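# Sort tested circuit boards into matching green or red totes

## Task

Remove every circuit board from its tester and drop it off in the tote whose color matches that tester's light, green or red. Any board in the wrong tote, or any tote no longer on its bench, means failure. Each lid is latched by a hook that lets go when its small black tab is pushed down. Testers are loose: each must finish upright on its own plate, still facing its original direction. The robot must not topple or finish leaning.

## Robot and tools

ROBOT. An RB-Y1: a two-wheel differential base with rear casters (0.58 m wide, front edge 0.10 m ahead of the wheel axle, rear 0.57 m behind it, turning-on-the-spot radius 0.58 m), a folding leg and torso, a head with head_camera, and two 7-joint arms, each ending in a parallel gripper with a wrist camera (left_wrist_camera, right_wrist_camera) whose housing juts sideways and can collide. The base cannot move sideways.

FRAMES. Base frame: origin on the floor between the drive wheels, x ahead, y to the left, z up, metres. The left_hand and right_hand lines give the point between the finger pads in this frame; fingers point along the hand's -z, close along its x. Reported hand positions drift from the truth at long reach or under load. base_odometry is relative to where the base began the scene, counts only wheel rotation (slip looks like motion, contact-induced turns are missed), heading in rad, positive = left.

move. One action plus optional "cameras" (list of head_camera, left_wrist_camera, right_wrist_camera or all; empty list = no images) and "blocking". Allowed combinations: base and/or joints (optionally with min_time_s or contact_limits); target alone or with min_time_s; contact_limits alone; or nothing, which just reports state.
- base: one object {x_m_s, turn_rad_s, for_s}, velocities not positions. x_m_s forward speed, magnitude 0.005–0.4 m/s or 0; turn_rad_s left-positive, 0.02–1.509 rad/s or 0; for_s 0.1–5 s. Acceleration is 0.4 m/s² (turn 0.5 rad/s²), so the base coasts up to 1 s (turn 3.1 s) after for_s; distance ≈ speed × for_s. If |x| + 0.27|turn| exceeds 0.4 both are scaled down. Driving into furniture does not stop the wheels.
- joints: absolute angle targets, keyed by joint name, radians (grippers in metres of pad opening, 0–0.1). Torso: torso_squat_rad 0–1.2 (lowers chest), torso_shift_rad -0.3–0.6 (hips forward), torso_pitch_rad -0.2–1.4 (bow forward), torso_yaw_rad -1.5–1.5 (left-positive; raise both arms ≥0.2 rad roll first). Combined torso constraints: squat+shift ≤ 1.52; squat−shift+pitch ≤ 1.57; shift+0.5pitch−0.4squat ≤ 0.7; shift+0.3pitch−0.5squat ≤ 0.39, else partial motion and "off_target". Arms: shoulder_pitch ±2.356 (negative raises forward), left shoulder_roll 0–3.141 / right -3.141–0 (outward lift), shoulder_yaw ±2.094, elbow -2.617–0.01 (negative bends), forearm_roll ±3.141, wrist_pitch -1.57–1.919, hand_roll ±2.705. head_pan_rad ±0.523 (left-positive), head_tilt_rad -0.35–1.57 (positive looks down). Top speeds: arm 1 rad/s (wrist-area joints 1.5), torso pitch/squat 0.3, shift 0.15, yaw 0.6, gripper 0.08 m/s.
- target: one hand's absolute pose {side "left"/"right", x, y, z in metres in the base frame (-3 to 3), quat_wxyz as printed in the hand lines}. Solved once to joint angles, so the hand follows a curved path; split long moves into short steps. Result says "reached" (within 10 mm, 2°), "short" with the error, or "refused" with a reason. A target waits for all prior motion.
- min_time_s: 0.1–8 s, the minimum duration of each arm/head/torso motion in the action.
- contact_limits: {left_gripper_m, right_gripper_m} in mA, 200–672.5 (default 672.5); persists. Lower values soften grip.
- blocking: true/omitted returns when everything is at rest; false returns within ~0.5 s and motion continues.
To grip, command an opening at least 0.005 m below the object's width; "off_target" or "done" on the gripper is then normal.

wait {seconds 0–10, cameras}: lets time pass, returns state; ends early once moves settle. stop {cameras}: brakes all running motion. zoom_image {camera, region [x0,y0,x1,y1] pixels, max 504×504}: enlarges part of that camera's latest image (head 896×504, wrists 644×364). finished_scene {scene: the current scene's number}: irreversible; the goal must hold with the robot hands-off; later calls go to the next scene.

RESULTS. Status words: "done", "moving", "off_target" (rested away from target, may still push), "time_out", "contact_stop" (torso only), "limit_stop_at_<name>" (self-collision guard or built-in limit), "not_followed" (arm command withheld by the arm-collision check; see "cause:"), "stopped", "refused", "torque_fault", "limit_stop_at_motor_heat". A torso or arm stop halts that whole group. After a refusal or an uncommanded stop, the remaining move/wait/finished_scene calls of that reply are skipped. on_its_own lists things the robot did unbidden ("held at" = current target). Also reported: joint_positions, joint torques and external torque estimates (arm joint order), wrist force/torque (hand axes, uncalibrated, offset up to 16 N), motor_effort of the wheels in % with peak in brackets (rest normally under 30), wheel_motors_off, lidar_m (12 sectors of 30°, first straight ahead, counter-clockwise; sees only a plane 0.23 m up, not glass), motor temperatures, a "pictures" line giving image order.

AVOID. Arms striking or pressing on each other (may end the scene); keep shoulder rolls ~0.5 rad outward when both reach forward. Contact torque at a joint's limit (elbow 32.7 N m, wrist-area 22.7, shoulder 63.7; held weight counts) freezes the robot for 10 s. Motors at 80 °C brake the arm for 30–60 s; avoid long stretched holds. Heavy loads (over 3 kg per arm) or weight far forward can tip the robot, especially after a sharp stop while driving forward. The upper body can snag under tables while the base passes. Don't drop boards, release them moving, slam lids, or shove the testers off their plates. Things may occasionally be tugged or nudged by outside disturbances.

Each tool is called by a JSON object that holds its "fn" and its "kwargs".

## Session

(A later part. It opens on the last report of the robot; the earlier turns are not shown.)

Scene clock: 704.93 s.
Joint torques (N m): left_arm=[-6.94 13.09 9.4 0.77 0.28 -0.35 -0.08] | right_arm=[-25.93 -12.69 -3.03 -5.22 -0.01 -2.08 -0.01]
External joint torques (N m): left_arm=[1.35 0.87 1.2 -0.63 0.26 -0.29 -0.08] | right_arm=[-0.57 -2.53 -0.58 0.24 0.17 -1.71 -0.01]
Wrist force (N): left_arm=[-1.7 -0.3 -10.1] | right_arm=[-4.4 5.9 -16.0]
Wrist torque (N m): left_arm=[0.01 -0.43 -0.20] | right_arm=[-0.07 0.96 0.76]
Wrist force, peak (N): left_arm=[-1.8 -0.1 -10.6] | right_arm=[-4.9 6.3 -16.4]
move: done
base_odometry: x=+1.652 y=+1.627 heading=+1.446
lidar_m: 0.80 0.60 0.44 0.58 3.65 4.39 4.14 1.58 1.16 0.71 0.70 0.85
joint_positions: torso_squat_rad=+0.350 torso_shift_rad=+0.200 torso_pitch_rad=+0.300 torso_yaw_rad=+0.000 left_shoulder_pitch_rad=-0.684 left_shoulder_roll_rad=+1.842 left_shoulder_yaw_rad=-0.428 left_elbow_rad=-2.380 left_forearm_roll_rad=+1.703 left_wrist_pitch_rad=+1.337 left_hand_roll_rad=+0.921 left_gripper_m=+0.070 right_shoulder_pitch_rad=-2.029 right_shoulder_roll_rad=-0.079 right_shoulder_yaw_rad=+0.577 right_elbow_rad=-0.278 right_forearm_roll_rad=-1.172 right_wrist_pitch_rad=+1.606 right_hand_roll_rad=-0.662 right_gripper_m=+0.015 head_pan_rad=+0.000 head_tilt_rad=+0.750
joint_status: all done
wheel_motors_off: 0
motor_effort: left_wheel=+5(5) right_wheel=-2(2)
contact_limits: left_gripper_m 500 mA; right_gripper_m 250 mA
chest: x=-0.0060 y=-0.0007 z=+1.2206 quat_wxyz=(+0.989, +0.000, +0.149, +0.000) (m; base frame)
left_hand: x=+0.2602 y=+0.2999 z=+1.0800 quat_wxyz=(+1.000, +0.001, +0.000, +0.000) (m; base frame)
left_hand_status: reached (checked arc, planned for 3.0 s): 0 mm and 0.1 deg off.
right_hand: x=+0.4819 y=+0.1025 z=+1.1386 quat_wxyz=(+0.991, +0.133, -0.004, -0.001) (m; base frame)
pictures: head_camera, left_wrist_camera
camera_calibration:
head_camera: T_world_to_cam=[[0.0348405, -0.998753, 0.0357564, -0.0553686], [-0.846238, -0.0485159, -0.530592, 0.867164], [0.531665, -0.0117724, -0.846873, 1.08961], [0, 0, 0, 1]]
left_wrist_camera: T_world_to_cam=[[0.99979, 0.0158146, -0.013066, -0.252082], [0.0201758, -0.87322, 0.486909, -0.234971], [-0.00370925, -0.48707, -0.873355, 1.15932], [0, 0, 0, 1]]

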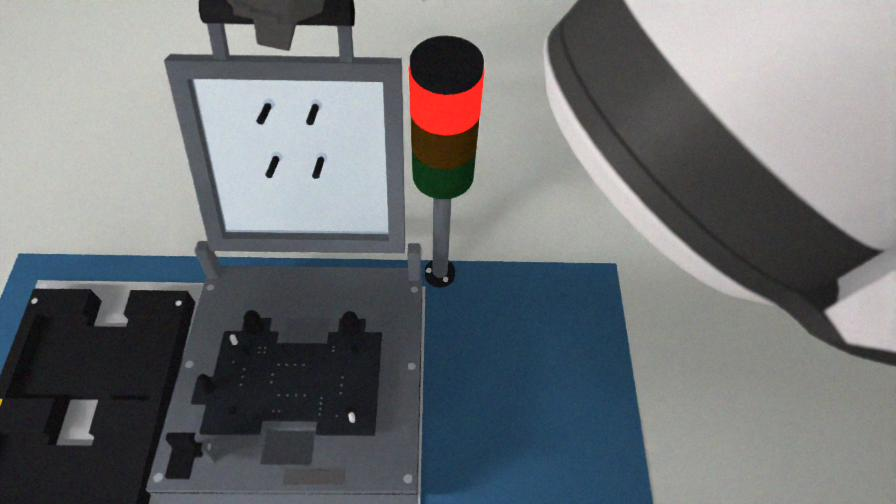

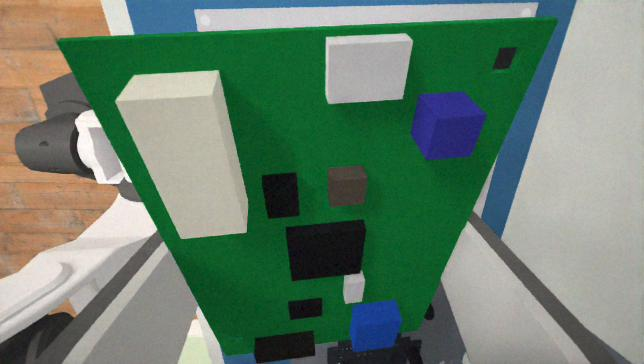

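{"fn": "move", "kwargs": {"joints": {"right_gripper_m":0.05}, "cameras": ["right_wrist_camera","head_camera"]}}

Scene clock: 711.33 s.
Joint torques (N m): left_arm=[-6.82 12.89 9.44 0.92 0.35 -0.23 -0.09] | right_arm=[-23.18 -12.12 -2.72 -4.64 0.37 -1.74 0.08]
External joint torques (N m): left_arm=[1.47 0.66 1.23 -0.49 0.32 -0.17 -0.09] | right_arm=[2.18 -1.95 -0.28 0.81 0.54 -1.37 0.07]
Wrist force (N): left_arm=[-1.7 -0.2 -10.1] | right_arm=[-3.4 9.5 -8.7]
Wrist torque (N m): left_arm=[0.00 -0.43 -0.20] | right_arm=[0.07 0.99 0.55]
Wrist force, peak (N): left_arm=[-1.8 -0.3 -10.4] | right_arm=[-5.0 6.1 -16.2]
move: done
base_odometry: x=+1.652 y=+1.627 heading=+1.446
lidar_m: 0.80 0.59 0.43 0.58 3.65 4.38 4.14 1.58 1.16 0.70 0.69 0.85
joint_positions: torso_squat_rad=+0.350 torso_shift_rad=+0.200 torso_pitch_rad=+0.300 torso_yaw_rad=+0.000 left_shoulder_pitch_rad=-0.684 left_shoulder_roll_rad=+1.842 left_shoulder_yaw_rad=-0.428 left_elbow_rad=-2.380 left_forearm_roll_rad=+1.703 left_wrist_pitch_rad=+1.337 left_hand_roll_rad=+0.921 left_gripper_m=+0.070 right_shoulder_pitch_rad=-2.030 right_shoulder_roll_rad=-0.079 right_shoulder_yaw_rad=+0.577 right_elbow_rad=-0.278 right_forearm_roll_rad=-1.172 right_wrist_pitch_rad=+1.606 right_hand_roll_rad=-0.662 right_gripper_m=+0.050 head_pan_rad=+0.000 head_tilt_rad=+0.750
joint_status: all done
wheel_motors_off: 0
motor_effort: left_wheel=+4(5) right_wheel=+1(2)
contact_limits: left_gripper_m 500 mA; right_gripper_m 250 mA
chest: x=-0.0061 y=-0.0007 z=+1.2206 quat_wxyz=(+0.989, +0.000, +0.149, +0.000) (m; base frame)
left_hand: x=+0.2601 y=+0.2999 z=+1.0801 quat_wxyz=(+1.000, +0.001, +0.000, +0.000) (m; base frame)
right_hand: x=+0.4819 y=+0.1026 z=+1.1390 quat_wxyz=(+0.991, +0.133, -0.005, +0.000) (m; base frame)
pictures: head_camera, right_wrist_camera
camera_calibration:
head_camera: T_world_to_cam=[[0.0348368, -0.998753, 0.0357599, -0.0553717], [-0.846183, -0.0485158, -0.530679, 0.867241], [0.531752, -0.0117723, -0.846818, 1.08958], [0, 0, 0, 1]]
right_wrist_camera: T_world_to_cam=[[-0.999463, 0.0260572, -0.0198857, 0.504071], [0.00622655, 0.746554, 0.665296, -0.804179], [0.0321815, 0.664814, -0.746315, 0.83801], [0, 0, 0, 1]]

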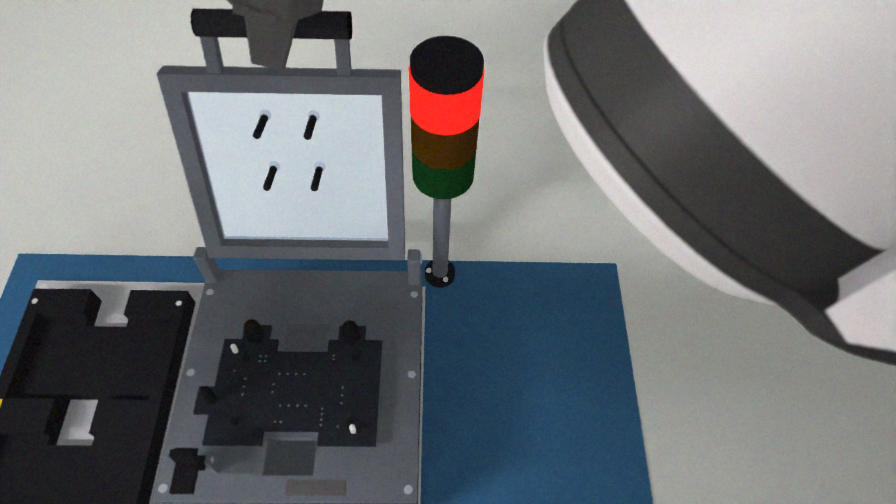

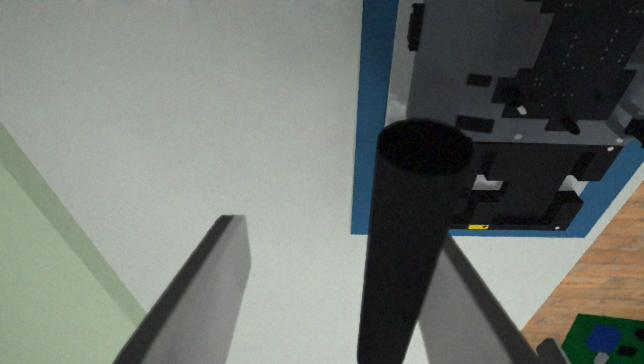

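{"fn": "move", "kwargs": {"joints": {"torso_shift_rad":0.18}, "min_time_s": 1, "cameras": ["right_wrist_camera","head_camera"]}}

Scene clock: 719.87 s.
Joint torques (N m): left_arm=[-6.97 12.97 9.26 0.87 0.35 -0.27 -0.12] | right_arm=[-23.14 -12.16 -2.93 -4.58 0.22 -1.99 0.16]
External joint torques (N m): left_arm=[1.31 0.75 1.06 -0.54 0.32 -0.22 -0.13] | right_arm=[2.21 -1.99 -0.49 0.87 0.39 -1.62 0.16]
Wrist force (N): left_arm=[-1.8 -0.2 -9.9] | right_arm=[-3.9 6.0 -11.9]
Wrist torque (N m): left_arm=[-0.01 -0.44 -0.21] | right_arm=[-0.02 0.92 0.65]
Wrist force, peak (N): left_arm=[-1.9 0.1 -10.4] | right_arm=[-4.6 6.5 -13.5]
move: done
base_odometry: x=+1.652 y=+1.627 heading=+1.446
lidar_m: 0.81 0.60 0.43 0.58 3.65 4.38 4.14 1.58 1.16 0.71 0.70 0.85
joint_positions: torso_squat_rad=+0.350 torso_shift_rad=+0.180 torso_pitch_rad=+0.300 torso_yaw_rad=+0.000 left_shoulder_pitch_rad=-0.684 left_shoulder_roll_rad=+1.842 left_shoulder_yaw_rad=-0.428 left_elbow_rad=-2.380 left_forearm_roll_rad=+1.703 left_wrist_pitch_rad=+1.337 left_hand_roll_rad=+0.921 left_gripper_m=+0.070 right_shoulder_pitch_rad=-2.030 right_shoulder_roll_rad=-0.079 right_shoulder_yaw_rad=+0.577 right_elbow_rad=-0.278 right_forearm_roll_rad=-1.172 right_wrist_pitch_rad=+1.606 right_hand_roll_rad=-0.662 right_gripper_m=+0.050 head_pan_rad=+0.000 head_tilt_rad=+0.750
joint_status: all done
wheel_motors_off: 0
motor_effort: left_wheel=+3(5) right_wheel=+0(2)
contact_limits: left_gripper_m 500 mA; right_gripper_m 250 mA
chest: x=-0.0190 y=-0.0007 z=+1.2231 quat_wxyz=(+0.989, +0.000, +0.149, +0.000) (m; base frame)
left_hand: x=+0.2472 y=+0.2999 z=+1.0826 quat_wxyz=(+1.000, +0.001, +0.000, +0.000) (m; base frame)
right_hand: x=+0.4690 y=+0.1026 z=+1.1415 quat_wxyz=(+0.991, +0.133, -0.005, +0.000) (m; base frame)
pictures: head_camera, right_wrist_camera
camera_calibration:
head_camera: T_world_to_cam=[[0.0348327, -0.998753, 0.0357635, -0.0550162], [-0.846126, -0.0485156, -0.53077, 0.857724], [0.531843, -0.0117723, -0.846761, 1.0985], [0, 0, 0, 1]]
right_wrist_camera: T_world_to_cam=[[-0.999461, 0.0260514, -0.0199899, 0.491312], [0.00615497, 0.746596, 0.665249, -0.805697], [0.032255, 0.664767, -0.746354, 0.840348], [0, 0, 0, 1]]

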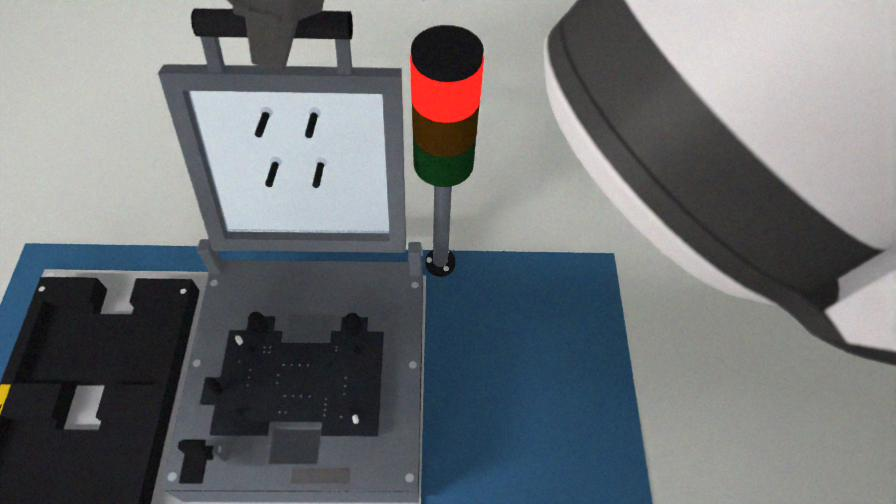

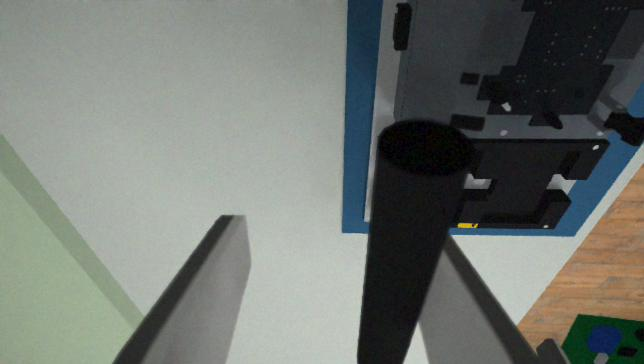

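{"fn": "move", "kwargs": {"joints": {"torso_shift_rad":0.15}, "min_time_s": 1, "cameras": ["head_camera"]}}

{"fn": "move", "kwargs": {"joints": {"right_gripper_m":0.008}, "cameras": ["right_wrist_camera","head_camera"]}}

Scene clock: 740.37 s.
Joint torques (N m): left_arm=[-6.96 12.73 9.38 0.83 0.36 -0.25 -0.08] | right_arm=[-23.19 -11.7 -3.17 -4.56 -0.16 -0.72 0.09]
External joint torques (N m): left_arm=[1.33 0.51 1.17 -0.57 0.33 -0.2 -0.08] | right_arm=[2.17 -1.53 -0.72 0.89 0.02 -0.35 0.09]
Wrist force (N): left_arm=[-1.6 -0.2 -9.8] | right_arm=[2.1 9.5 -13.1]
Wrist torque (N m): left_arm=[-0.02 -0.41 -0.20] | right_arm=[0.01 0.79 0.51]
Wrist force, peak (N): left_arm=[-1.7 -0.3 -10.4] | right_arm=[2.4 9.7 -13.0]
move: done
base_odometry: x=+1.652 y=+1.627 heading=+1.446
lidar_m: 0.80 0.59 0.44 0.58 3.65 4.38 4.13 1.59 1.16 0.70 0.69 0.84
joint_positions: torso_squat_rad=+0.350 torso_shift_rad=+0.150 torso_pitch_rad=+0.300 torso_yaw_rad=+0.000 left_shoulder_pitch_rad=-0.684 left_shoulder_roll_rad=+1.842 left_shoulder_yaw_rad=-0.428 left_elbow_rad=-2.380 left_forearm_roll_rad=+1.703 left_wrist_pitch_rad=+1.337 left_hand_roll_rad=+0.921 left_gripper_m=+0.070 right_shoulder_pitch_rad=-2.030 right_shoulder_roll_rad=-0.079 right_shoulder_yaw_rad=+0.577 right_elbow_rad=-0.278 right_forearm_roll_rad=-1.171 right_wrist_pitch_rad=+1.605 right_hand_roll_rad=-0.662 right_gripper_m=+0.050 head_pan_rad=+0.000 head_tilt_rad=+0.750
joint_status: all done
wheel_motors_off: 0
motor_effort: left_wheel=+4(5) right_wheel=-1(2)
contact_limits: left_gripper_m 500 mA; right_gripper_m 250 mA
chest: x=-0.0384 y=-0.0007 z=+1.2263 quat_wxyz=(+0.989, +0.000, +0.149, +0.000) (m; base frame)
left_hand: x=+0.2278 y=+0.2999 z=+1.0858 quat_wxyz=(+1.000, +0.001, +0.000, +0.000) (m; base frame)
right_hand: x=+0.4497 y=+0.1026 z=+1.1448 quat_wxyz=(+0.991, +0.133, -0.005, +0.000) (m; base frame)
pictures: head_camera
camera_calibration:
head_camera: T_world_to_cam=[[0.0348359, -0.998753, 0.0357596, -0.0544537], [-0.846179, -0.048515, -0.530686, 0.842924], [0.53176, -0.011772, -0.846814, 1.1116], [0, 0, 0, 1]]

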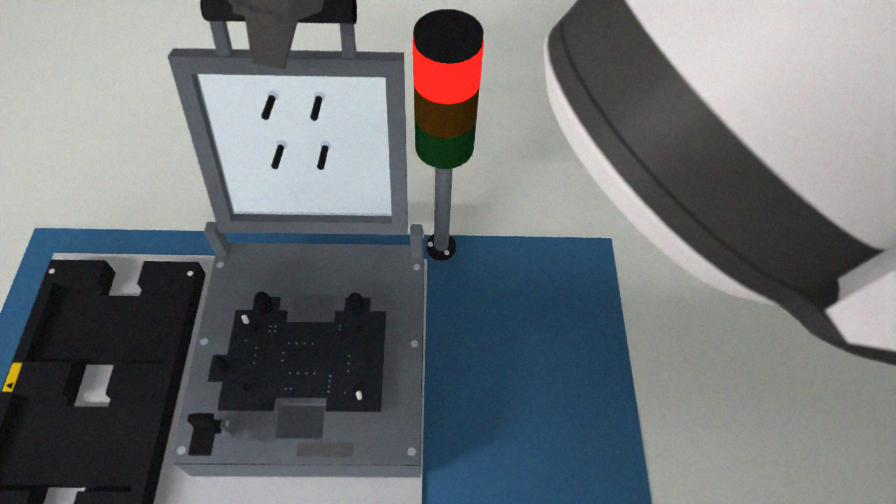

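Scene clock: 741.33 s.
Joint torques (N m): left_arm=[-6.85 12.96 9.45 0.86 0.32 -0.32 -0.17] | right_arm=[-23.32 -11.79 -3.08 -4.55 -0.04 -0.71 0.18]
External joint torques (N m): left_arm=[1.43 0.74 1.25 -0.55 0.29 -0.26 -0.17] | right_arm=[2.04 -1.62 -0.63 0.9 0.14 -0.34 0.18]
Wrist force (N): left_arm=[-2.0 0.0 -10.1] | right_arm=[0.9 9.0 -13.1]
Wrist torque (N m): left_arm=[-0.05 -0.45 -0.20] | right_arm=[0.02 0.87 0.70]
Wrist force, peak (N): left_arm=[-2.0 -0.1 -10.3] | right_arm=[1.3 9.1 -13.6]
move: off_target
base_odometry: x=+1.652 y=+1.627 heading=+1.446
lidar_m: 0.81 0.59 0.43 0.58 3.65 4.39 4.15 1.58 1.16 0.70 0.70 0.85
joint_positions: torso_squat_rad=+0.350 torso_shift_rad=+0.150 torso_pitch_rad=+0.300 torso_yaw_rad=+0.000 left_shoulder_pitch_rad=-0.684 left_shoulder_roll_rad=+1.842 left_shoulder_yaw_rad=-0.428 left_elbow_rad=-2.380 left_forearm_roll_rad=+1.703 left_wrist_pitch_rad=+1.337 left_hand_roll_rad=+0.921 left_gripper_m=+0.070 right_shoulder_pitch_rad=-2.030 right_shoulder_roll_rad=-0.079 right_shoulder_yaw_rad=+0.577 right_elbow_rad=-0.278 right_forearm_roll_rad=-1.171 right_wrist_pitch_rad=+1.605 right_hand_roll_rad=-0.662 right_gripper_m=+0.015 head_pan_rad=+0.000 head_tilt_rad=+0.750
joint_status: right_gripper_m off_target (ended at +0.015, target +0.008)
wheel_motors_off: 0
motor_effort: left_wheel=+2(5) right_wheel=+0(2)
contact_limits: left_gripper_m 500 mA; right_gripper_m 250 mA
chest: x=-0.0384 y=-0.0007 z=+1.2263 quat_wxyz=(+0.989, +0.000, +0.149, +0.000) (m; base frame)
left_hand: x=+0.2278 y=+0.2999 z=+1.0858 quat_wxyz=(+1.000, +0.001, +0.000, +0.000) (m; base frame)
right_hand: x=+0.4497 y=+0.1026 z=+1.1447 quat_wxyz=(+0.991, +0.133, -0.005, +0.000) (m; base frame)
pictures: head_camera, right_wrist_camera
camera_calibration:
head_camera: T_world_to_cam=[[0.0348364, -0.998753, 0.0357594, -0.0544534], [-0.846182, -0.0485153, -0.530682, 0.842919], [0.531755, -0.0117719, -0.846817, 1.1116], [0, 0, 0, 1]]
right_wrist_camera: T_world_to_cam=[[-0.999451, 0.0262491, -0.0201959, 0.47231], [0.00616017, 0.746486, 0.665372, -0.807828], [0.0325414, 0.664883, -0.746238, 0.843107], [0, 0, 0, 1]]

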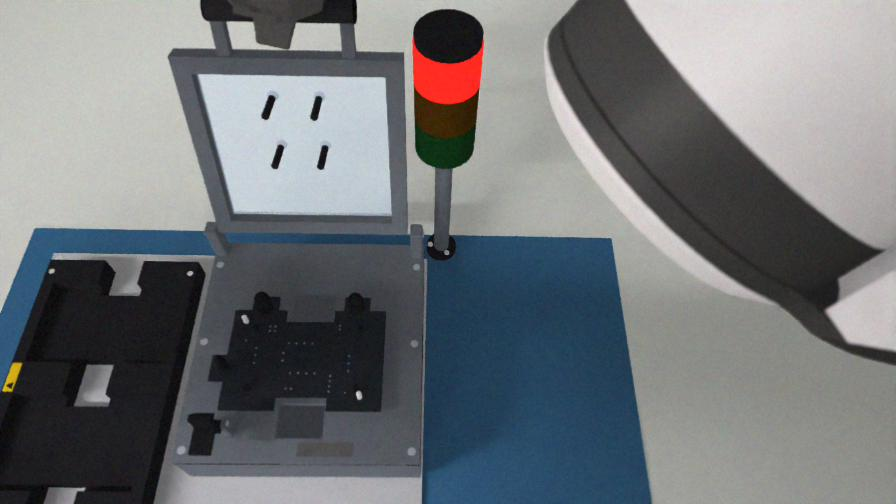

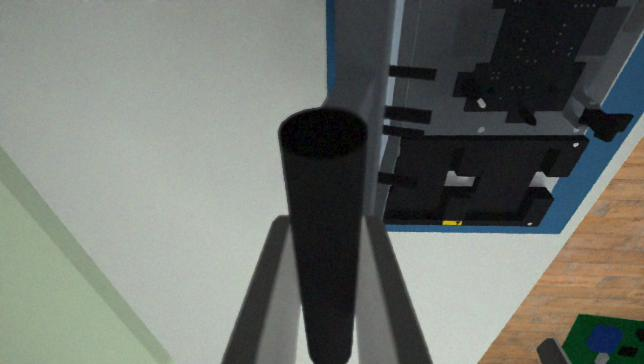

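{"fn": "move", "kwargs": {"joints": {"right_gripper_m":0.06}, "cameras": ["right_wrist_camera","head_camera"]}}

{"fn": "move", "kwargs": {"joints": {"torso_shift_rad":0.13}, "min_time_s": 1, "cameras": ["right_wrist_camera","head_camera"]}}

Scene clock: 748.47 s.
Joint torques (N m): left_arm=[-6.76 12.69 9.26 0.9 0.24 -0.29 -0.17] | right_arm=[-23.51 -11.82 -2.84 -4.57 -0.09 -0.56 0.12]
External joint torques (N m): left_arm=[1.53 0.47 1.06 -0.51 0.21 -0.23 -0.17] | right_arm=[1.85 -1.65 -0.4 0.88 0.09 -0.19 0.11]
Wrist force (N): left_arm=[-1.6 0.0 -10.2] | right_arm=[2.4 9.2 -12.8]
Wrist torque (N m): left_arm=[-0.03 -0.41 -0.21] | right_arm=[0.04 0.87 0.51]
Wrist force, peak (N): left_arm=[-1.7 0.0 -10.4] | right_arm=[0.9 9.0 -13.7]
move: done
base_odometry: x=+1.652 y=+1.627 heading=+1.446
lidar_m: 0.80 0.59 0.44 0.58 3.66 4.39 4.14 1.58 1.16 0.71 0.70 0.85
joint_positions: torso_squat_rad=+0.350 torso_shift_rad=+0.150 torso_pitch_rad=+0.300 torso_yaw_rad=+0.000 left_shoulder_pitch_rad=-0.684 left_shoulder_roll_rad=+1.842 left_shoulder_yaw_rad=-0.428 left_elbow_rad=-2.380 left_forearm_roll_rad=+1.703 left_wrist_pitch_rad=+1.337 left_hand_roll_rad=+0.921 left_gripper_m=+0.070 right_shoulder_pitch_rad=-2.030 right_shoulder_roll_rad=-0.079 right_shoulder_yaw_rad=+0.577 right_elbow_rad=-0.278 right_forearm_roll_rad=-1.171 right_wrist_pitch_rad=+1.605 right_hand_roll_rad=-0.662 right_gripper_m=+0.060 head_pan_rad=+0.000 head_tilt_rad=+0.750
joint_status: all done
wheel_motors_off: 0
motor_effort: left_wheel=+3(4) right_wheel=+0(2)
contact_limits: left_gripper_m 500 mA; right_gripper_m 250 mA
chest: x=-0.0384 y=-0.0007 z=+1.2263 quat_wxyz=(+0.989, +0.000, +0.149, +0.000) (m; base frame)
left_hand: x=+0.2278 y=+0.2999 z=+1.0858 quat_wxyz=(+1.000, +0.001, +0.000, +0.000) (m; base frame)
right_hand: x=+0.4497 y=+0.1026 z=+1.1448 quat_wxyz=(+0.991, +0.134, -0.005, -0.001) (m; base frame)
pictures: head_camera, right_wrist_camera
camera_calibration:
head_camera: T_world_to_cam=[[0.0348365, -0.998753, 0.0357595, -0.0544535], [-0.846182, -0.0485154, -0.530681, 0.842918], [0.531754, -0.011772, -0.846817, 1.11161], [0, 0, 0, 1]]
right_wrist_camera: T_world_to_cam=[[-0.99945, 0.0262689, -0.0202155, 0.47234], [0.00616139, 0.746476, 0.665384, -0.80784], [0.0325693, 0.664894, -0.746228, 0.843086], [0, 0, 0, 1]]

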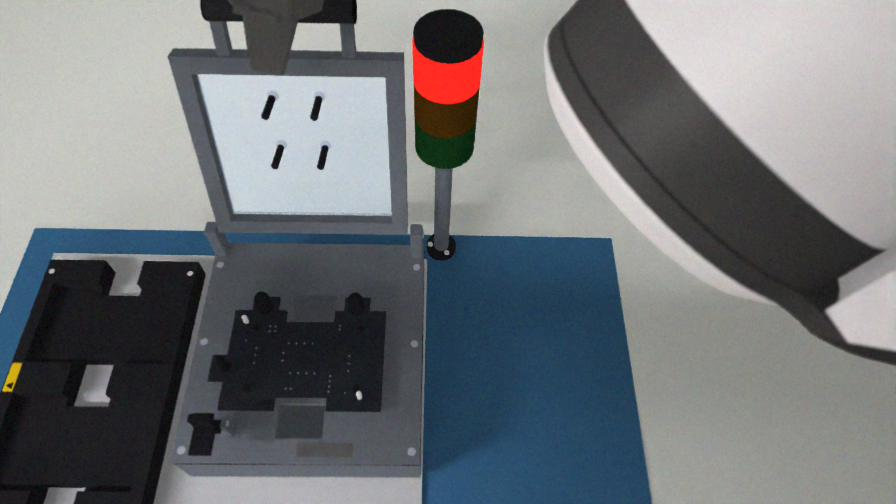

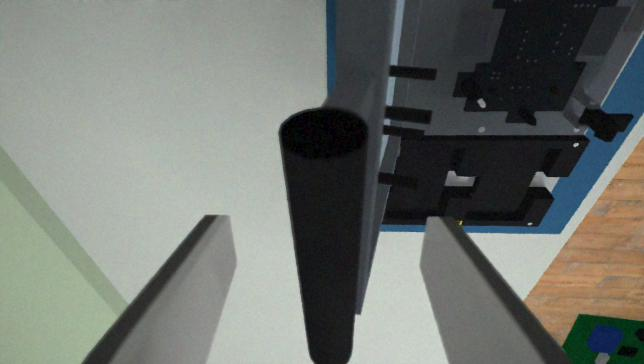

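Scene clock: 749.77 s.
Joint torques (N m): left_arm=[-6.75 13.06 9.48 0.87 0.35 -0.31 -0.14] | right_arm=[-23.35 -11.67 -2.77 -4.33 -0.14 -0.56 0.12]
External joint torques (N m): left_arm=[1.54 0.84 1.27 -0.54 0.32 -0.25 -0.14] | right_arm=[2.01 -1.5 -0.33 1.12 0.03 -0.19 0.12]
Wrist force (N): left_arm=[-1.6 -0.1 -10.1] | right_arm=[2.6 9.4 -12.8]
Wrist torque (N m): left_arm=[-0.02 -0.40 -0.21] | right_arm=[0.01 0.87 0.51]
Wrist force, peak (N): left_arm=[-1.7 0.0 -10.3] | right_arm=[2.3 9.7 -13.2]
move: done
base_odometry: x=+1.652 y=+1.627 heading=+1.446
lidar_m: 0.81 0.59 0.44 0.58 3.66 4.38 4.14 1.58 1.16 0.71 0.69 0.84
joint_positions: torso_squat_rad=+0.350 torso_shift_rad=+0.130 torso_pitch_rad=+0.300 torso_yaw_rad=+0.000 left_shoulder_pitch_rad=-0.684 left_shoulder_roll_rad=+1.842 left_shoulder_yaw_rad=-0.428 left_elbow_rad=-2.380 left_forearm_roll_rad=+1.703 left_wrist_pitch_rad=+1.337 left_hand_roll_rad=+0.921 left_gripper_m=+0.070 right_shoulder_pitch_rad=-2.030 right_shoulder_roll_rad=-0.079 right_shoulder_yaw_rad=+0.577 right_elbow_rad=-0.278 right_forearm_roll_rad=-1.171 right_wrist_pitch_rad=+1.605 right_hand_roll_rad=-0.662 right_gripper_m=+0.060 head_pan_rad=+0.000 head_tilt_rad=+0.750
joint_status: all done
wheel_motors_off: 0
motor_effort: left_wheel=+3(5) right_wheel=+0(2)
contact_limits: left_gripper_m 500 mA; right_gripper_m 250 mA
chest: x=-0.0514 y=-0.0008 z=+1.2281 quat_wxyz=(+0.989, +0.000, +0.149, +0.000) (m; base frame)
left_hand: x=+0.2148 y=+0.2999 z=+1.0876 quat_wxyz=(+1.000, +0.001, +0.000, +0.000) (m; base frame)
right_hand: x=+0.4367 y=+0.1026 z=+1.1466 quat_wxyz=(+0.991, +0.134, -0.005, -0.001) (m; base frame)
pictures: head_camera, right_wrist_camera
camera_calibration:
head_camera: T_world_to_cam=[[0.0348372, -0.998753, 0.0357587, -0.0540665], [-0.846191, -0.0485154, -0.530667, 0.83287], [0.53174, -0.0117718, -0.846826, 1.12008], [0, 0, 0, 1]]
right_wrist_camera: T_world_to_cam=[[-0.999451, 0.0262688, -0.0201987, 0.459362], [0.00617254, 0.746476, 0.665384, -0.808976], [0.0325567, 0.664894, -0.746228, 0.844876], [0, 0, 0, 1]]

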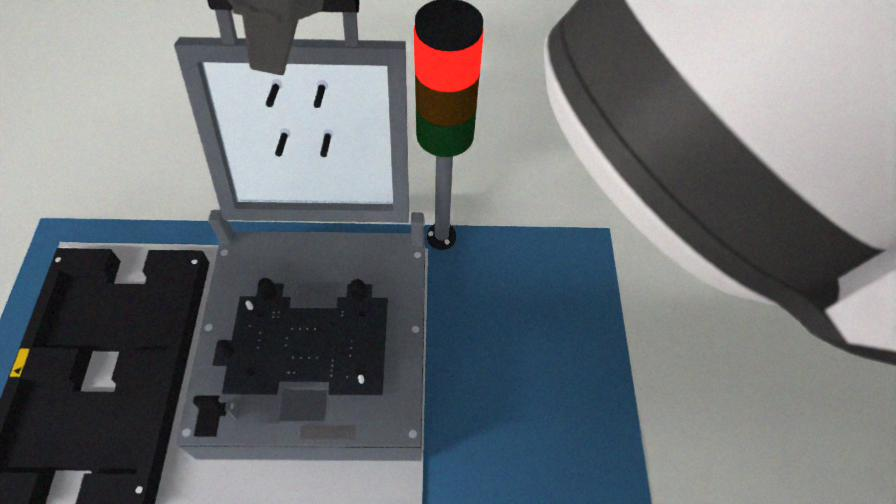

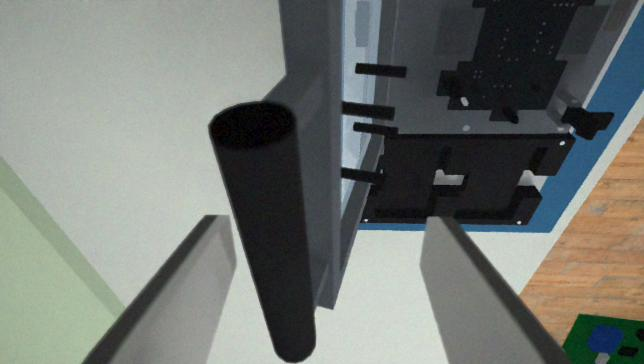

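{"fn": "move", "kwargs": {"joints": {"torso_squat_rad":0.2}, "min_time_s": 2, "cameras": ["right_wrist_camera"]}}

Scene clock: 758.13 s.
Joint torques (N m): left_arm=[-6.73 12.99 9.39 0.85 0.28 -0.28 -0.17] | right_arm=[-23.18 -11.7 -2.85 -4.43 0.01 -0.59 0.16]
External joint torques (N m): left_arm=[1.55 0.77 1.18 -0.55 0.25 -0.22 -0.17] | right_arm=[2.18 -1.53 -0.4 1.02 0.18 -0.22 0.16]
Wrist force (N): left_arm=[-1.8 -0.2 -9.9] | right_arm=[2.1 9.5 -12.8]
Wrist torque (N m): left_arm=[-0.02 -0.43 -0.23] | right_arm=[-0.01 0.80 0.51]
Wrist force, peak (N): left_arm=[-2.1 0.0 -10.3] | right_arm=[2.5 9.6 -13.1]
move: done
base_odometry: x=+1.652 y=+1.627 heading=+1.446
lidar_m: 0.81 0.59 0.44 0.58 3.65 4.38 4.14 1.58 1.15 0.70 0.69 0.85
joint_positions: torso_squat_rad=+0.200 torso_shift_rad=+0.130 torso_pitch_rad=+0.300 torso_yaw_rad=+0.000 left_shoulder_pitch_rad=-0.684 left_shoulder_roll_rad=+1.842 left_shoulder_yaw_rad=-0.428 left_elbow_rad=-2.380 left_forearm_roll_rad=+1.703 left_wrist_pitch_rad=+1.337 left_hand_roll_rad=+0.921 left_gripper_m=+0.070 right_shoulder_pitch_rad=-2.030 right_shoulder_roll_rad=-0.079 right_shoulder_yaw_rad=+0.577 right_elbow_rad=-0.278 right_forearm_roll_rad=-1.171 right_wrist_pitch_rad=+1.605 right_hand_roll_rad=-0.662 right_gripper_m=+0.060 head_pan_rad=+0.000 head_tilt_rad=+0.750
joint_status: all done
wheel_motors_off: 0
motor_effort: left_wheel=+3(5) right_wheel=+0(2)
contact_limits: left_gripper_m 500 mA; right_gripper_m 250 mA
chest: x=-0.0477 y=-0.0008 z=+1.2564 quat_wxyz=(+0.989, +0.000, +0.149, +0.000) (m; base frame)
left_hand: x=+0.2185 y=+0.2999 z=+1.1158 quat_wxyz=(+1.000, +0.001, +0.000, +0.000) (m; base frame)
right_hand: x=+0.4404 y=+0.1026 z=+1.1747 quat_wxyz=(+0.991, +0.134, -0.005, -0.001) (m; base frame)
pictures: right_wrist_camera
camera_calibration:
right_wrist_camera: T_world_to_cam=[[-0.999455, 0.0262686, -0.0200143, 0.463455], [0.0062951, 0.746476, 0.665383, -0.82776], [0.0324189, 0.664894, -0.746234, 0.865833], [0, 0, 0, 1]]

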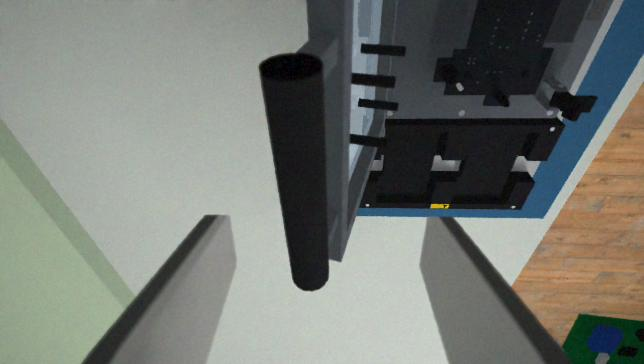

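{"fn": "move", "kwargs": {"joints": {"torso_squat_rad":0.02}, "min_time_s": 2, "cameras": ["right_wrist_camera","head_camera"]}}

Scene clock: 765.03 s.
Joint torques (N m): left_arm=[-6.87 12.78 9.31 0.8 0.3 -0.27 -0.13] | right_arm=[-23.27 -11.67 -3.03 -4.59 0 -0.59 0.09]
External joint torques (N m): left_arm=[1.41 0.56 1.1 -0.61 0.27 -0.21 -0.13] | right_arm=[2.09 -1.5 -0.58 0.86 0.18 -0.22 0.09]
Wrist force (N): left_arm=[-1.8 -0.1 -10.0] | right_arm=[2.3 9.5 -13.2]
Wrist torque (N m): left_arm=[-0.04 -0.45 -0.23] | right_arm=[0.00 0.87 0.52]
Wrist force, peak (N): left_arm=[-1.9 -0.2 -10.4] | right_arm=[2.0 9.8 -13.2]
move: done
base_odometry: x=+1.652 y=+1.627 heading=+1.446
lidar_m: 0.81 0.59 0.43 0.58 3.64 4.38 4.14 1.58 1.15 0.70 0.70 0.85
joint_positions: torso_squat_rad=+0.020 torso_shift_rad=+0.130 torso_pitch_rad=+0.300 torso_yaw_rad=+0.000 left_shoulder_pitch_rad=-0.684 left_shoulder_roll_rad=+1.842 left_shoulder_yaw_rad=-0.428 left_elbow_rad=-2.380 left_forearm_roll_rad=+1.703 left_wrist_pitch_rad=+1.337 left_hand_roll_rad=+0.921 left_gripper_m=+0.070 right_shoulder_pitch_rad=-2.030 right_shoulder_roll_rad=-0.079 right_shoulder_yaw_rad=+0.577 right_elbow_rad=-0.278 right_forearm_roll_rad=-1.171 right_wrist_pitch_rad=+1.605 right_hand_roll_rad=-0.662 right_gripper_m=+0.060 head_pan_rad=+0.000 head_tilt_rad=+0.750
joint_status: all done
wheel_motors_off: 0
motor_effort: left_wheel=+5(5) right_wheel=+0(2)
contact_limits: left_gripper_m 500 mA; right_gripper_m 250 mA
chest: x=-0.0459 y=-0.0008 z=+1.2701 quat_wxyz=(+0.989, +0.000, +0.149, +0.000) (m; base frame)
left_hand: x=+0.2203 y=+0.2999 z=+1.1295 quat_wxyz=(+1.000, +0.001, +0.000, +0.000) (m; base frame)
right_hand: x=+0.4422 y=+0.1026 z=+1.1884 quat_wxyz=(+0.991, +0.134, -0.005, -0.001) (m; base frame)
pictures: head_camera, right_wrist_camera
camera_calibration:
head_camera: T_world_to_cam=[[0.0348438, -0.998753, 0.0357525, -0.0557802], [-0.846287, -0.0485156, -0.530513, 0.85961], [0.531586, -0.0117718, -0.846923, 1.15275], [0, 0, 0, 1]]
right_wrist_camera: T_world_to_cam=[[-0.999454, 0.0262687, -0.0200168, 0.465519], [0.00629353, 0.746476, 0.665383, -0.836881], [0.0324208, 0.664894, -0.746234, 0.876005], [0, 0, 0, 1]]

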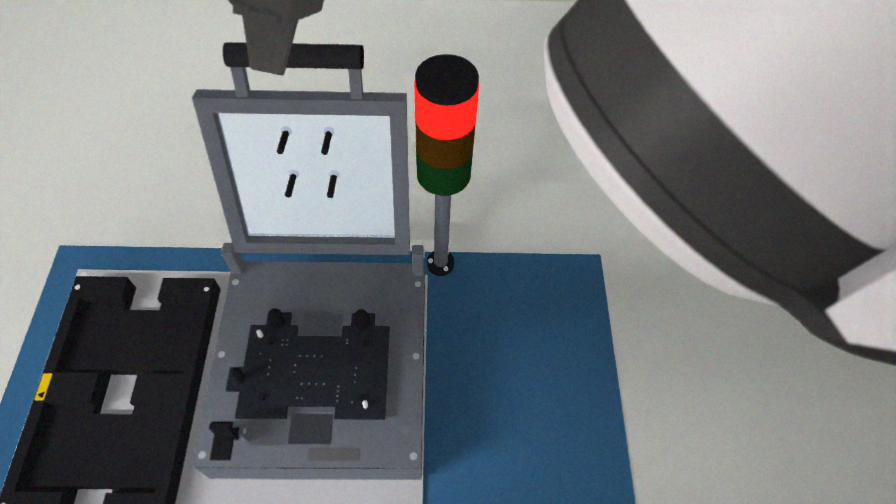

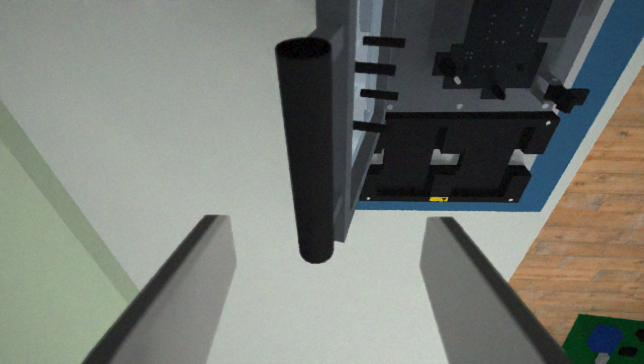

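{"fn": "move", "kwargs": {"base": {"x_m_s":-0.1,"for_s":4}, "cameras": ["left_wrist_camera","head_camera"]}}

Scene clock: 781.33 s.
Joint torques (N m): left_arm=[-7.22 12.6 9.1 1.2 0.28 -0.26 -0.14] | right_arm=[-23.3 -10.96 -3.02 -4.66 -0.15 -0.5 0.15]
External joint torques (N m): left_arm=[1.06 0.38 0.9 -0.21 0.25 -0.2 -0.14] | right_arm=[2.06 -0.79 -0.57 0.79 0.02 -0.13 0.14]
Wrist force (N): left_arm=[-2.0 0.0 -10.0] | right_arm=[2.1 9.5 -13.2]
Wrist torque (N m): left_arm=[-0.05 -0.46 -0.23] | right_arm=[0.01 0.82 0.50]
Wrist force, peak (N): left_arm=[-1.9 0.1 -10.4] | right_arm=[2.2 9.7 -13.2]
move: done
base_odometry: x=+1.602 y=+1.230 heading=+1.446
lidar_m: 1.21 0.68 0.77 2.61 3.65 3.87 3.74 1.58 1.16 1.11 0.86 0.98
base_status: done (sent for 4 of 4 s)
joint_positions: torso_squat_rad=+0.020 torso_shift_rad=+0.130 torso_pitch_rad=+0.300 torso_yaw_rad=+0.000 left_shoulder_pitch_rad=-0.684 left_shoulder_roll_rad=+1.842 left_shoulder_yaw_rad=-0.428 left_elbow_rad=-2.380 left_forearm_roll_rad=+1.703 left_wrist_pitch_rad=+1.337 left_hand_roll_rad=+0.921 left_gripper_m=+0.070 right_shoulder_pitch_rad=-2.030 right_shoulder_roll_rad=-0.080 right_shoulder_yaw_rad=+0.577 right_elbow_rad=-0.278 right_forearm_roll_rad=-1.171 right_wrist_pitch_rad=+1.605 right_hand_roll_rad=-0.662 right_gripper_m=+0.060 head_pan_rad=+0.000 head_tilt_rad=+0.750
wheel_motors_off: 0
motor_effort: left_wheel=+5(20) right_wheel=-1(20)
contact_limits: left_gripper_m 500 mA; right_gripper_m 250 mA
chest: x=-0.0460 y=-0.0008 z=+1.2701 quat_wxyz=(+0.989, +0.000, +0.149, +0.000) (m; base frame)
left_hand: x=+0.2202 y=+0.2999 z=+1.1296 quat_wxyz=(+1.000, +0.001, +0.000, +0.000) (m; base frame)
right_hand: x=+0.4422 y=+0.1025 z=+1.1886 quat_wxyz=(+0.991, +0.134, -0.005, -0.001) (m; base frame)
pictures: head_camera, left_wrist_camera
camera_calibration:
head_camera: T_world_to_cam=[[0.0348338, -0.998753, 0.0357612, -0.0557882], [-0.846156, -0.0485146, -0.530723, 0.859784], [0.531796, -0.0117725, -0.84679, 1.15269], [0, 0, 0, 1]]
left_wrist_camera: T_world_to_cam=[[0.999791, 0.0158115, -0.0129668, -0.211578], [0.0201245, -0.873261, 0.486836, -0.258199], [-0.0036258, -0.486996, -0.873397, 1.20245], [0, 0, 0, 1]]

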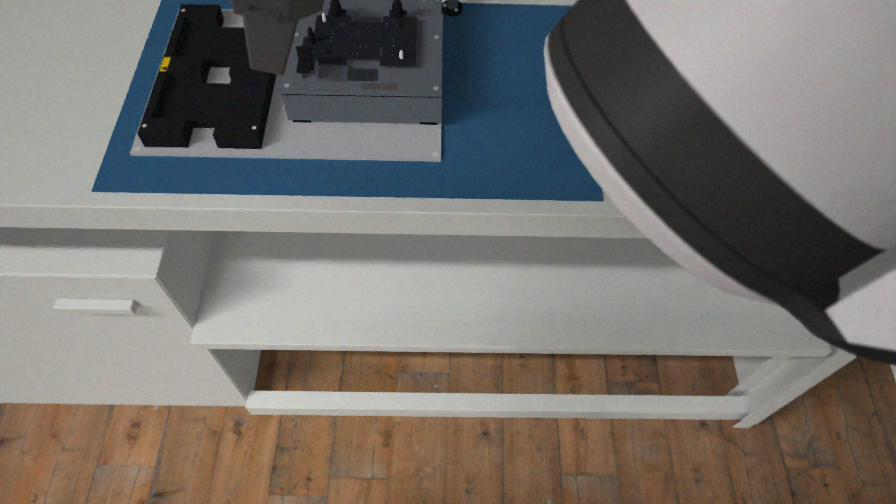

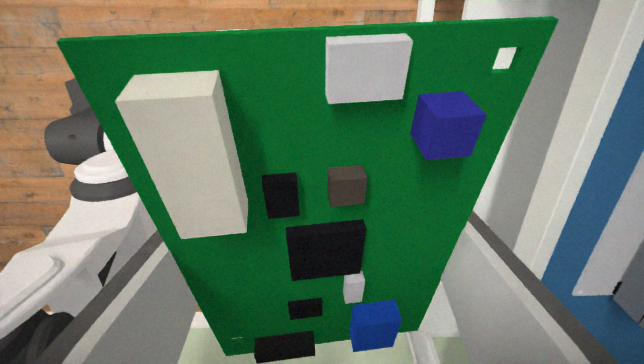

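{"fn": "move", "kwargs": {"target": {"side":"right","x":0.25,"y":-0.3,"z":1.15,"quat_wxyz":[1,0,0,0]}, "min_time_s": 3, "cameras": []}}

{"fn": "move", "kwargs": {"joints": {"torso_squat_rad":0.2,"torso_shift_rad":0,"torso_pitch_rad":0.15,"head_tilt_rad":0.5}, "base": {"x_m_s":-0.2,"for_s":0.8}, "min_time_s": 2, "cameras": []}}

{"fn": "move", "kwargs": {"base": {"turn_rad_s":0.66,"for_s":4}, "cameras": ["head_camera","left_wrist_camera"]}}

Scene clock: 796.30 s.
Joint torques (N m): left_arm=[-7.15 12.47 9.21 1.19 0.35 -0.21 -0.1] | right_arm=[-8.98 -5.53 -8.8 2.01 0.06 -0.22 -0.3]
External joint torques (N m): left_arm=[1.14 0.25 1.01 -0.22 0.32 -0.15 -0.1] | right_arm=[1.57 0.18 0.42 -0.3 -0.17 -0.2 -0.3]
Wrist force (N): left_arm=[-1.8 -0.2 -10.0] | right_arm=[2.2 11.0 -13.3]
Wrist torque (N m): left_arm=[-0.04 -0.43 -0.22] | right_arm=[-0.08 0.85 0.51]
Wrist force, peak (N): left_arm=[-1.9 0.1 -10.5] | right_arm=[2.2 10.9 -13.5]
move: done
base_odometry: x=+1.602 y=+1.230 heading=+1.446
lidar_m: 1.20 0.68 0.77 2.61 3.65 3.88 3.74 1.58 1.16 1.12 0.85 0.99
joint_positions: torso_squat_rad=+0.020 torso_shift_rad=+0.130 torso_pitch_rad=+0.300 torso_yaw_rad=+0.000 left_shoulder_pitch_rad=-0.684 left_shoulder_roll_rad=+1.842 left_shoulder_yaw_rad=-0.428 left_elbow_rad=-2.380 left_forearm_roll_rad=+1.703 left_wrist_pitch_rad=+1.337 left_hand_roll_rad=+0.921 left_gripper_m=+0.070 right_shoulder_pitch_rad=-1.732 right_shoulder_roll_rad=-1.817 right_shoulder_yaw_rad=+1.417 right_elbow_rad=-2.249 right_forearm_roll_rad=-1.800 right_wrist_pitch_rad=+1.348 right_hand_roll_rad=-0.859 right_gripper_m=+0.060 head_pan_rad=+0.000 head_tilt_rad=+0.750
joint_status: all done
wheel_motors_off: 0
motor_effort: left_wheel=+4(5) right_wheel=-1(3)
contact_limits: left_gripper_m 500 mA; right_gripper_m 250 mA
chest: x=-0.0459 y=-0.0008 z=+1.2701 quat_wxyz=(+0.989, +0.000, +0.149, +0.000) (m; base frame)
left_hand: x=+0.2202 y=+0.2999 z=+1.1295 quat_wxyz=(+1.000, +0.001, +0.000, +0.000) (m; base frame)
right_hand: x=+0.2501 y=-0.2997 z=+1.1503 quat_wxyz=(+1.000, +0.001, +0.001, +0.001) (m; base frame)
right_hand_status: reached (checked arc, planned for 3.0 s): 0 mm and 0.2 deg off.
pictures: none

Scene clock: 798.60 s.
Joint torques (N m): left_arm=[-7.57 11.48 9.09 2.22 0.01 -0.28 -0.11] | right_arm=[-9.18 -3.56 -8.81 3 0.29 -0.39 -0.23]
External joint torques (N m): left_arm=[1.04 -0.02 0.68 -0.2 0.21 -0.05 -0.1] | right_arm=[1.51 0.24 0.53 -0.25 -0.17 -0.17 -0.23]
Wrist force (N): left_arm=[-2.6 -0.1 -9.9] | right_arm=[1.2 10.9 -12.6]
Wrist torque (N m): left_arm=[-0.05 -0.44 -0.22] | right_arm=[-0.06 0.79 0.50]
Wrist force, peak (N): left_arm=[-2.7 -0.2 -10.3] | right_arm=[2.4 11.2 -13.3]
move: done
base_odometry: x=+1.582 y=+1.072 heading=+1.447
lidar_m: 1.37 0.82 0.98 2.92 3.65 3.71 3.58 1.58 1.16 1.11 1.13 0.97
base_status: done (sent for 0.8 of 0.8 s)
joint_positions: torso_squat_rad=+0.200 torso_shift_rad=+0.000 torso_pitch_rad=+0.150 torso_yaw_rad=+0.000 left_shoulder_pitch_rad=-0.684 left_shoulder_roll_rad=+1.842 left_shoulder_yaw_rad=-0.428 left_elbow_rad=-2.380 left_forearm_roll_rad=+1.703 left_wrist_pitch_rad=+1.337 left_hand_roll_rad=+0.921 left_gripper_m=+0.070 right_shoulder_pitch_rad=-1.732 right_shoulder_roll_rad=-1.817 right_shoulder_yaw_rad=+1.417 right_elbow_rad=-2.249 right_forearm_roll_rad=-1.800 right_wrist_pitch_rad=+1.348 right_hand_roll_rad=-0.859 right_gripper_m=+0.060 head_pan_rad=+0.000 head_tilt_rad=+0.500
joint_status: all done
wheel_motors_off: 0
motor_effort: left_wheel=+7(22) right_wheel=-2(25)
contact_limits: left_gripper_m 500 mA; right_gripper_m 250 mA
chest: x=-0.1819 y=-0.0008 z=+1.2725 quat_wxyz=(+0.997, +0.000, +0.075, +0.000) (m; base frame)
left_hand: x=+0.1023 y=+0.2999 z=+1.1733 quat_wxyz=(+0.997, +0.001, -0.075, +0.000) (m; base frame)
right_hand: x=+0.1287 y=-0.2997 z=+1.1983 quat_wxyz=(+0.997, +0.001, -0.074, +0.001) (m; base frame)
pictures: none

Scene clock: 804.20 s.
Joint torques (N m): left_arm=[-7.63 11.52 9.18 2.28 0.02 -0.34 -0.13] | right_arm=[-9.46 -3.64 -8.87 2.93 0.27 -0.33 -0.17]
External joint torques (N m): left_arm=[0.98 0.02 0.77 -0.14 0.21 -0.1 -0.12] | right_arm=[1.23 0.16 0.47 -0.32 -0.19 -0.12 -0.18]
Wrist force (N): left_arm=[-2.9 -0.1 -10.1] | right_arm=[1.2 10.8 -13.0]
Wrist torque (N m): left_arm=[-0.03 -0.48 -0.24] | right_arm=[-0.05 0.78 0.51]
Wrist force, peak (N): left_arm=[-3.2 -0.1 -10.2] | right_arm=[1.3 10.9 -13.4]
move: done
base_odometry: x=+1.582 y=+1.071 heading=-2.197
lidar_m: 3.72 3.57 1.53 1.12 1.09 0.99 0.97 1.40 0.85 1.04 3.11 3.67
base_status: done (sent for 4 of 4 s)
joint_positions: torso_squat_rad=+0.200 torso_shift_rad=+0.000 torso_pitch_rad=+0.150 torso_yaw_rad=+0.000 left_shoulder_pitch_rad=-0.684 left_shoulder_roll_rad=+1.842 left_shoulder_yaw_rad=-0.428 left_elbow_rad=-2.380 left_forearm_roll_rad=+1.703 left_wrist_pitch_rad=+1.337 left_hand_roll_rad=+0.921 left_gripper_m=+0.070 right_shoulder_pitch_rad=-1.732 right_shoulder_roll_rad=-1.817 right_shoulder_yaw_rad=+1.417 right_elbow_rad=-2.249 right_forearm_roll_rad=-1.800 right_wrist_pitch_rad=+1.348 right_hand_roll_rad=-0.859 right_gripper_m=+0.060 head_pan_rad=+0.000 head_tilt_rad=+0.500
wheel_motors_off: 0
motor_effort: left_wheel=+1(28) right_wheel=+4(29)
contact_limits: left_gripper_m 500 mA; right_gripper_m 250 mA
chest: x=-0.1819 y=-0.0008 z=+1.2725 quat_wxyz=(+0.997, +0.000, +0.075, +0.000) (m; base frame)
left_hand: x=+0.1024 y=+0.2999 z=+1.1733 quat_wxyz=(+0.997, +0.001, -0.075, +0.000) (m; base frame)
right_hand: x=+0.1287 y=-0.2998 z=+1.1983 quat_wxyz=(+0.997, +0.001, -0.074, +0.001) (m; base frame)
pictures: head_camera, left_wrist_camera
camera_calibration:
head_camera: T_world_to_cam=[[0.0178167, -0.99876, 0.0464823, -0.0684381], [-0.572818, -0.0483002, -0.818258, 1.18469], [0.819489, -0.0120472, -0.572968, 0.886271], [0, 0, 0, 1]]
left_wrist_camera: T_world_to_cam=[[0.99051, 0.0156964, 0.136543, -0.26764], [-0.0529318, -0.873264, 0.484364, -0.266758], [0.126841, -0.486995, -0.864146, 1.21602], [0, 0, 0, 1]]

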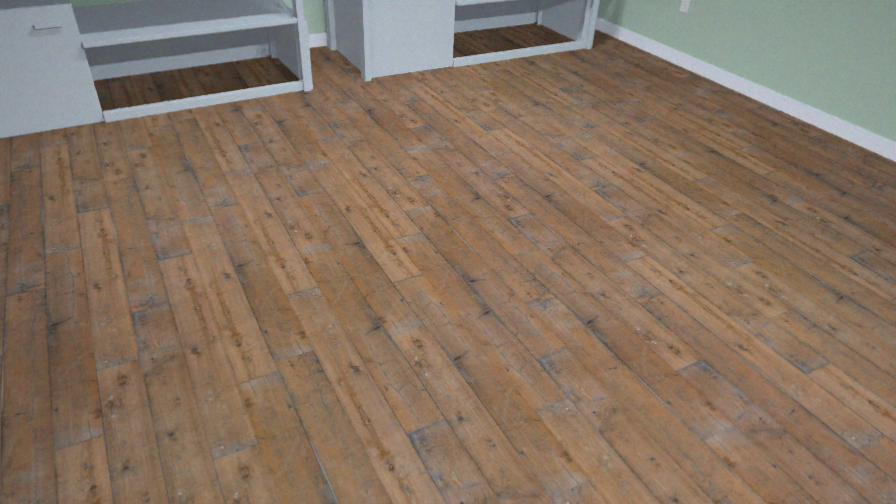

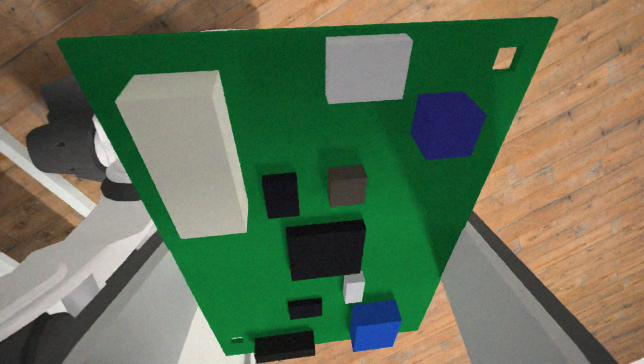

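{"fn": "move", "kwargs": {"base": {"x_m_s":0.4,"for_s":5}, "joints": {"head_tilt_rad":0.25}, "cameras": ["head_camera"]}}

Scene clock: 813.97 s.
Joint torques (N m): left_arm=[-7.79 11.51 9.12 2.24 0.14 -0.38 -0.1] | right_arm=[-9.19 -3.51 -8.75 3.02 0.27 -0.39 -0.15]
External joint torques (N m): left_arm=[0.81 0.01 0.71 -0.17 0.34 -0.15 -0.09] | right_arm=[1.5 0.3 0.59 -0.24 -0.2 -0.17 -0.16]
Wrist force (N): left_arm=[-2.8 -0.3 -10.2] | right_arm=[1.4 10.7 -12.9]
Wrist torque (N m): left_arm=[-0.02 -0.46 -0.21] | right_arm=[-0.03 0.81 0.50]
Wrist force, peak (N): left_arm=[-2.8 0.0 -10.4] | right_arm=[1.6 10.9 -13.5]
move: done
base_odometry: x=+0.411 y=-0.550 heading=-2.196
lidar_m: 1.94 1.83 2.13 2.14 2.06 2.15 2.95 2.43 2.99 2.63 2.54 2.64
base_status: done (sent for 5 of 5 s)
joint_positions: torso_squat_rad=+0.200 torso_shift_rad=+0.000 torso_pitch_rad=+0.150 torso_yaw_rad=+0.000 left_shoulder_pitch_rad=-0.684 left_shoulder_roll_rad=+1.842 left_shoulder_yaw_rad=-0.428 left_elbow_rad=-2.380 left_forearm_roll_rad=+1.703 left_wrist_pitch_rad=+1.337 left_hand_roll_rad=+0.921 left_gripper_m=+0.070 right_shoulder_pitch_rad=-1.732 right_shoulder_roll_rad=-1.817 right_shoulder_yaw_rad=+1.417 right_elbow_rad=-2.249 right_forearm_roll_rad=-1.800 right_wrist_pitch_rad=+1.348 right_hand_roll_rad=-0.859 right_gripper_m=+0.060 head_pan_rad=+0.000 head_tilt_rad=+0.250
joint_status: all done
wheel_motors_off: 0
motor_effort: left_wheel=+1(29) right_wheel=-1(29)
contact_limits: left_gripper_m 500 mA; right_gripper_m 250 mA
chest: x=-0.1817 y=-0.0008 z=+1.2725 quat_wxyz=(+0.997, +0.000, +0.075, +0.000) (m; base frame)
left_hand: x=+0.1025 y=+0.2999 z=+1.1732 quat_wxyz=(+0.997, +0.001, -0.074, +0.000) (m; base frame)
right_hand: x=+0.1289 y=-0.2998 z=+1.1982 quat_wxyz=(+0.997, +0.001, -0.074, +0.001) (m; base frame)
pictures: head_camera
camera_calibration:
head_camera: T_world_to_cam=[[0.00554447, -0.998762, 0.0494271, -0.074357], [-0.352827, -0.0482029, -0.934446, 1.38385], [0.935672, -0.0122582, -0.352658, 0.577982], [0, 0, 0, 1]]

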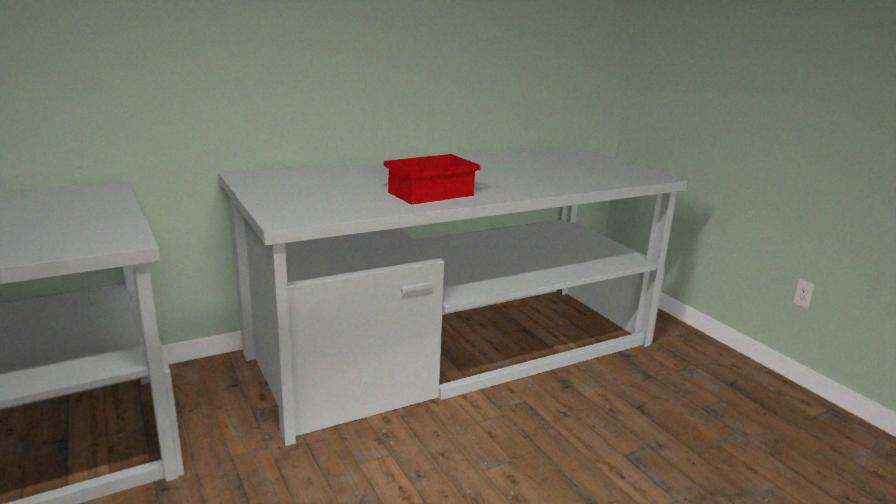

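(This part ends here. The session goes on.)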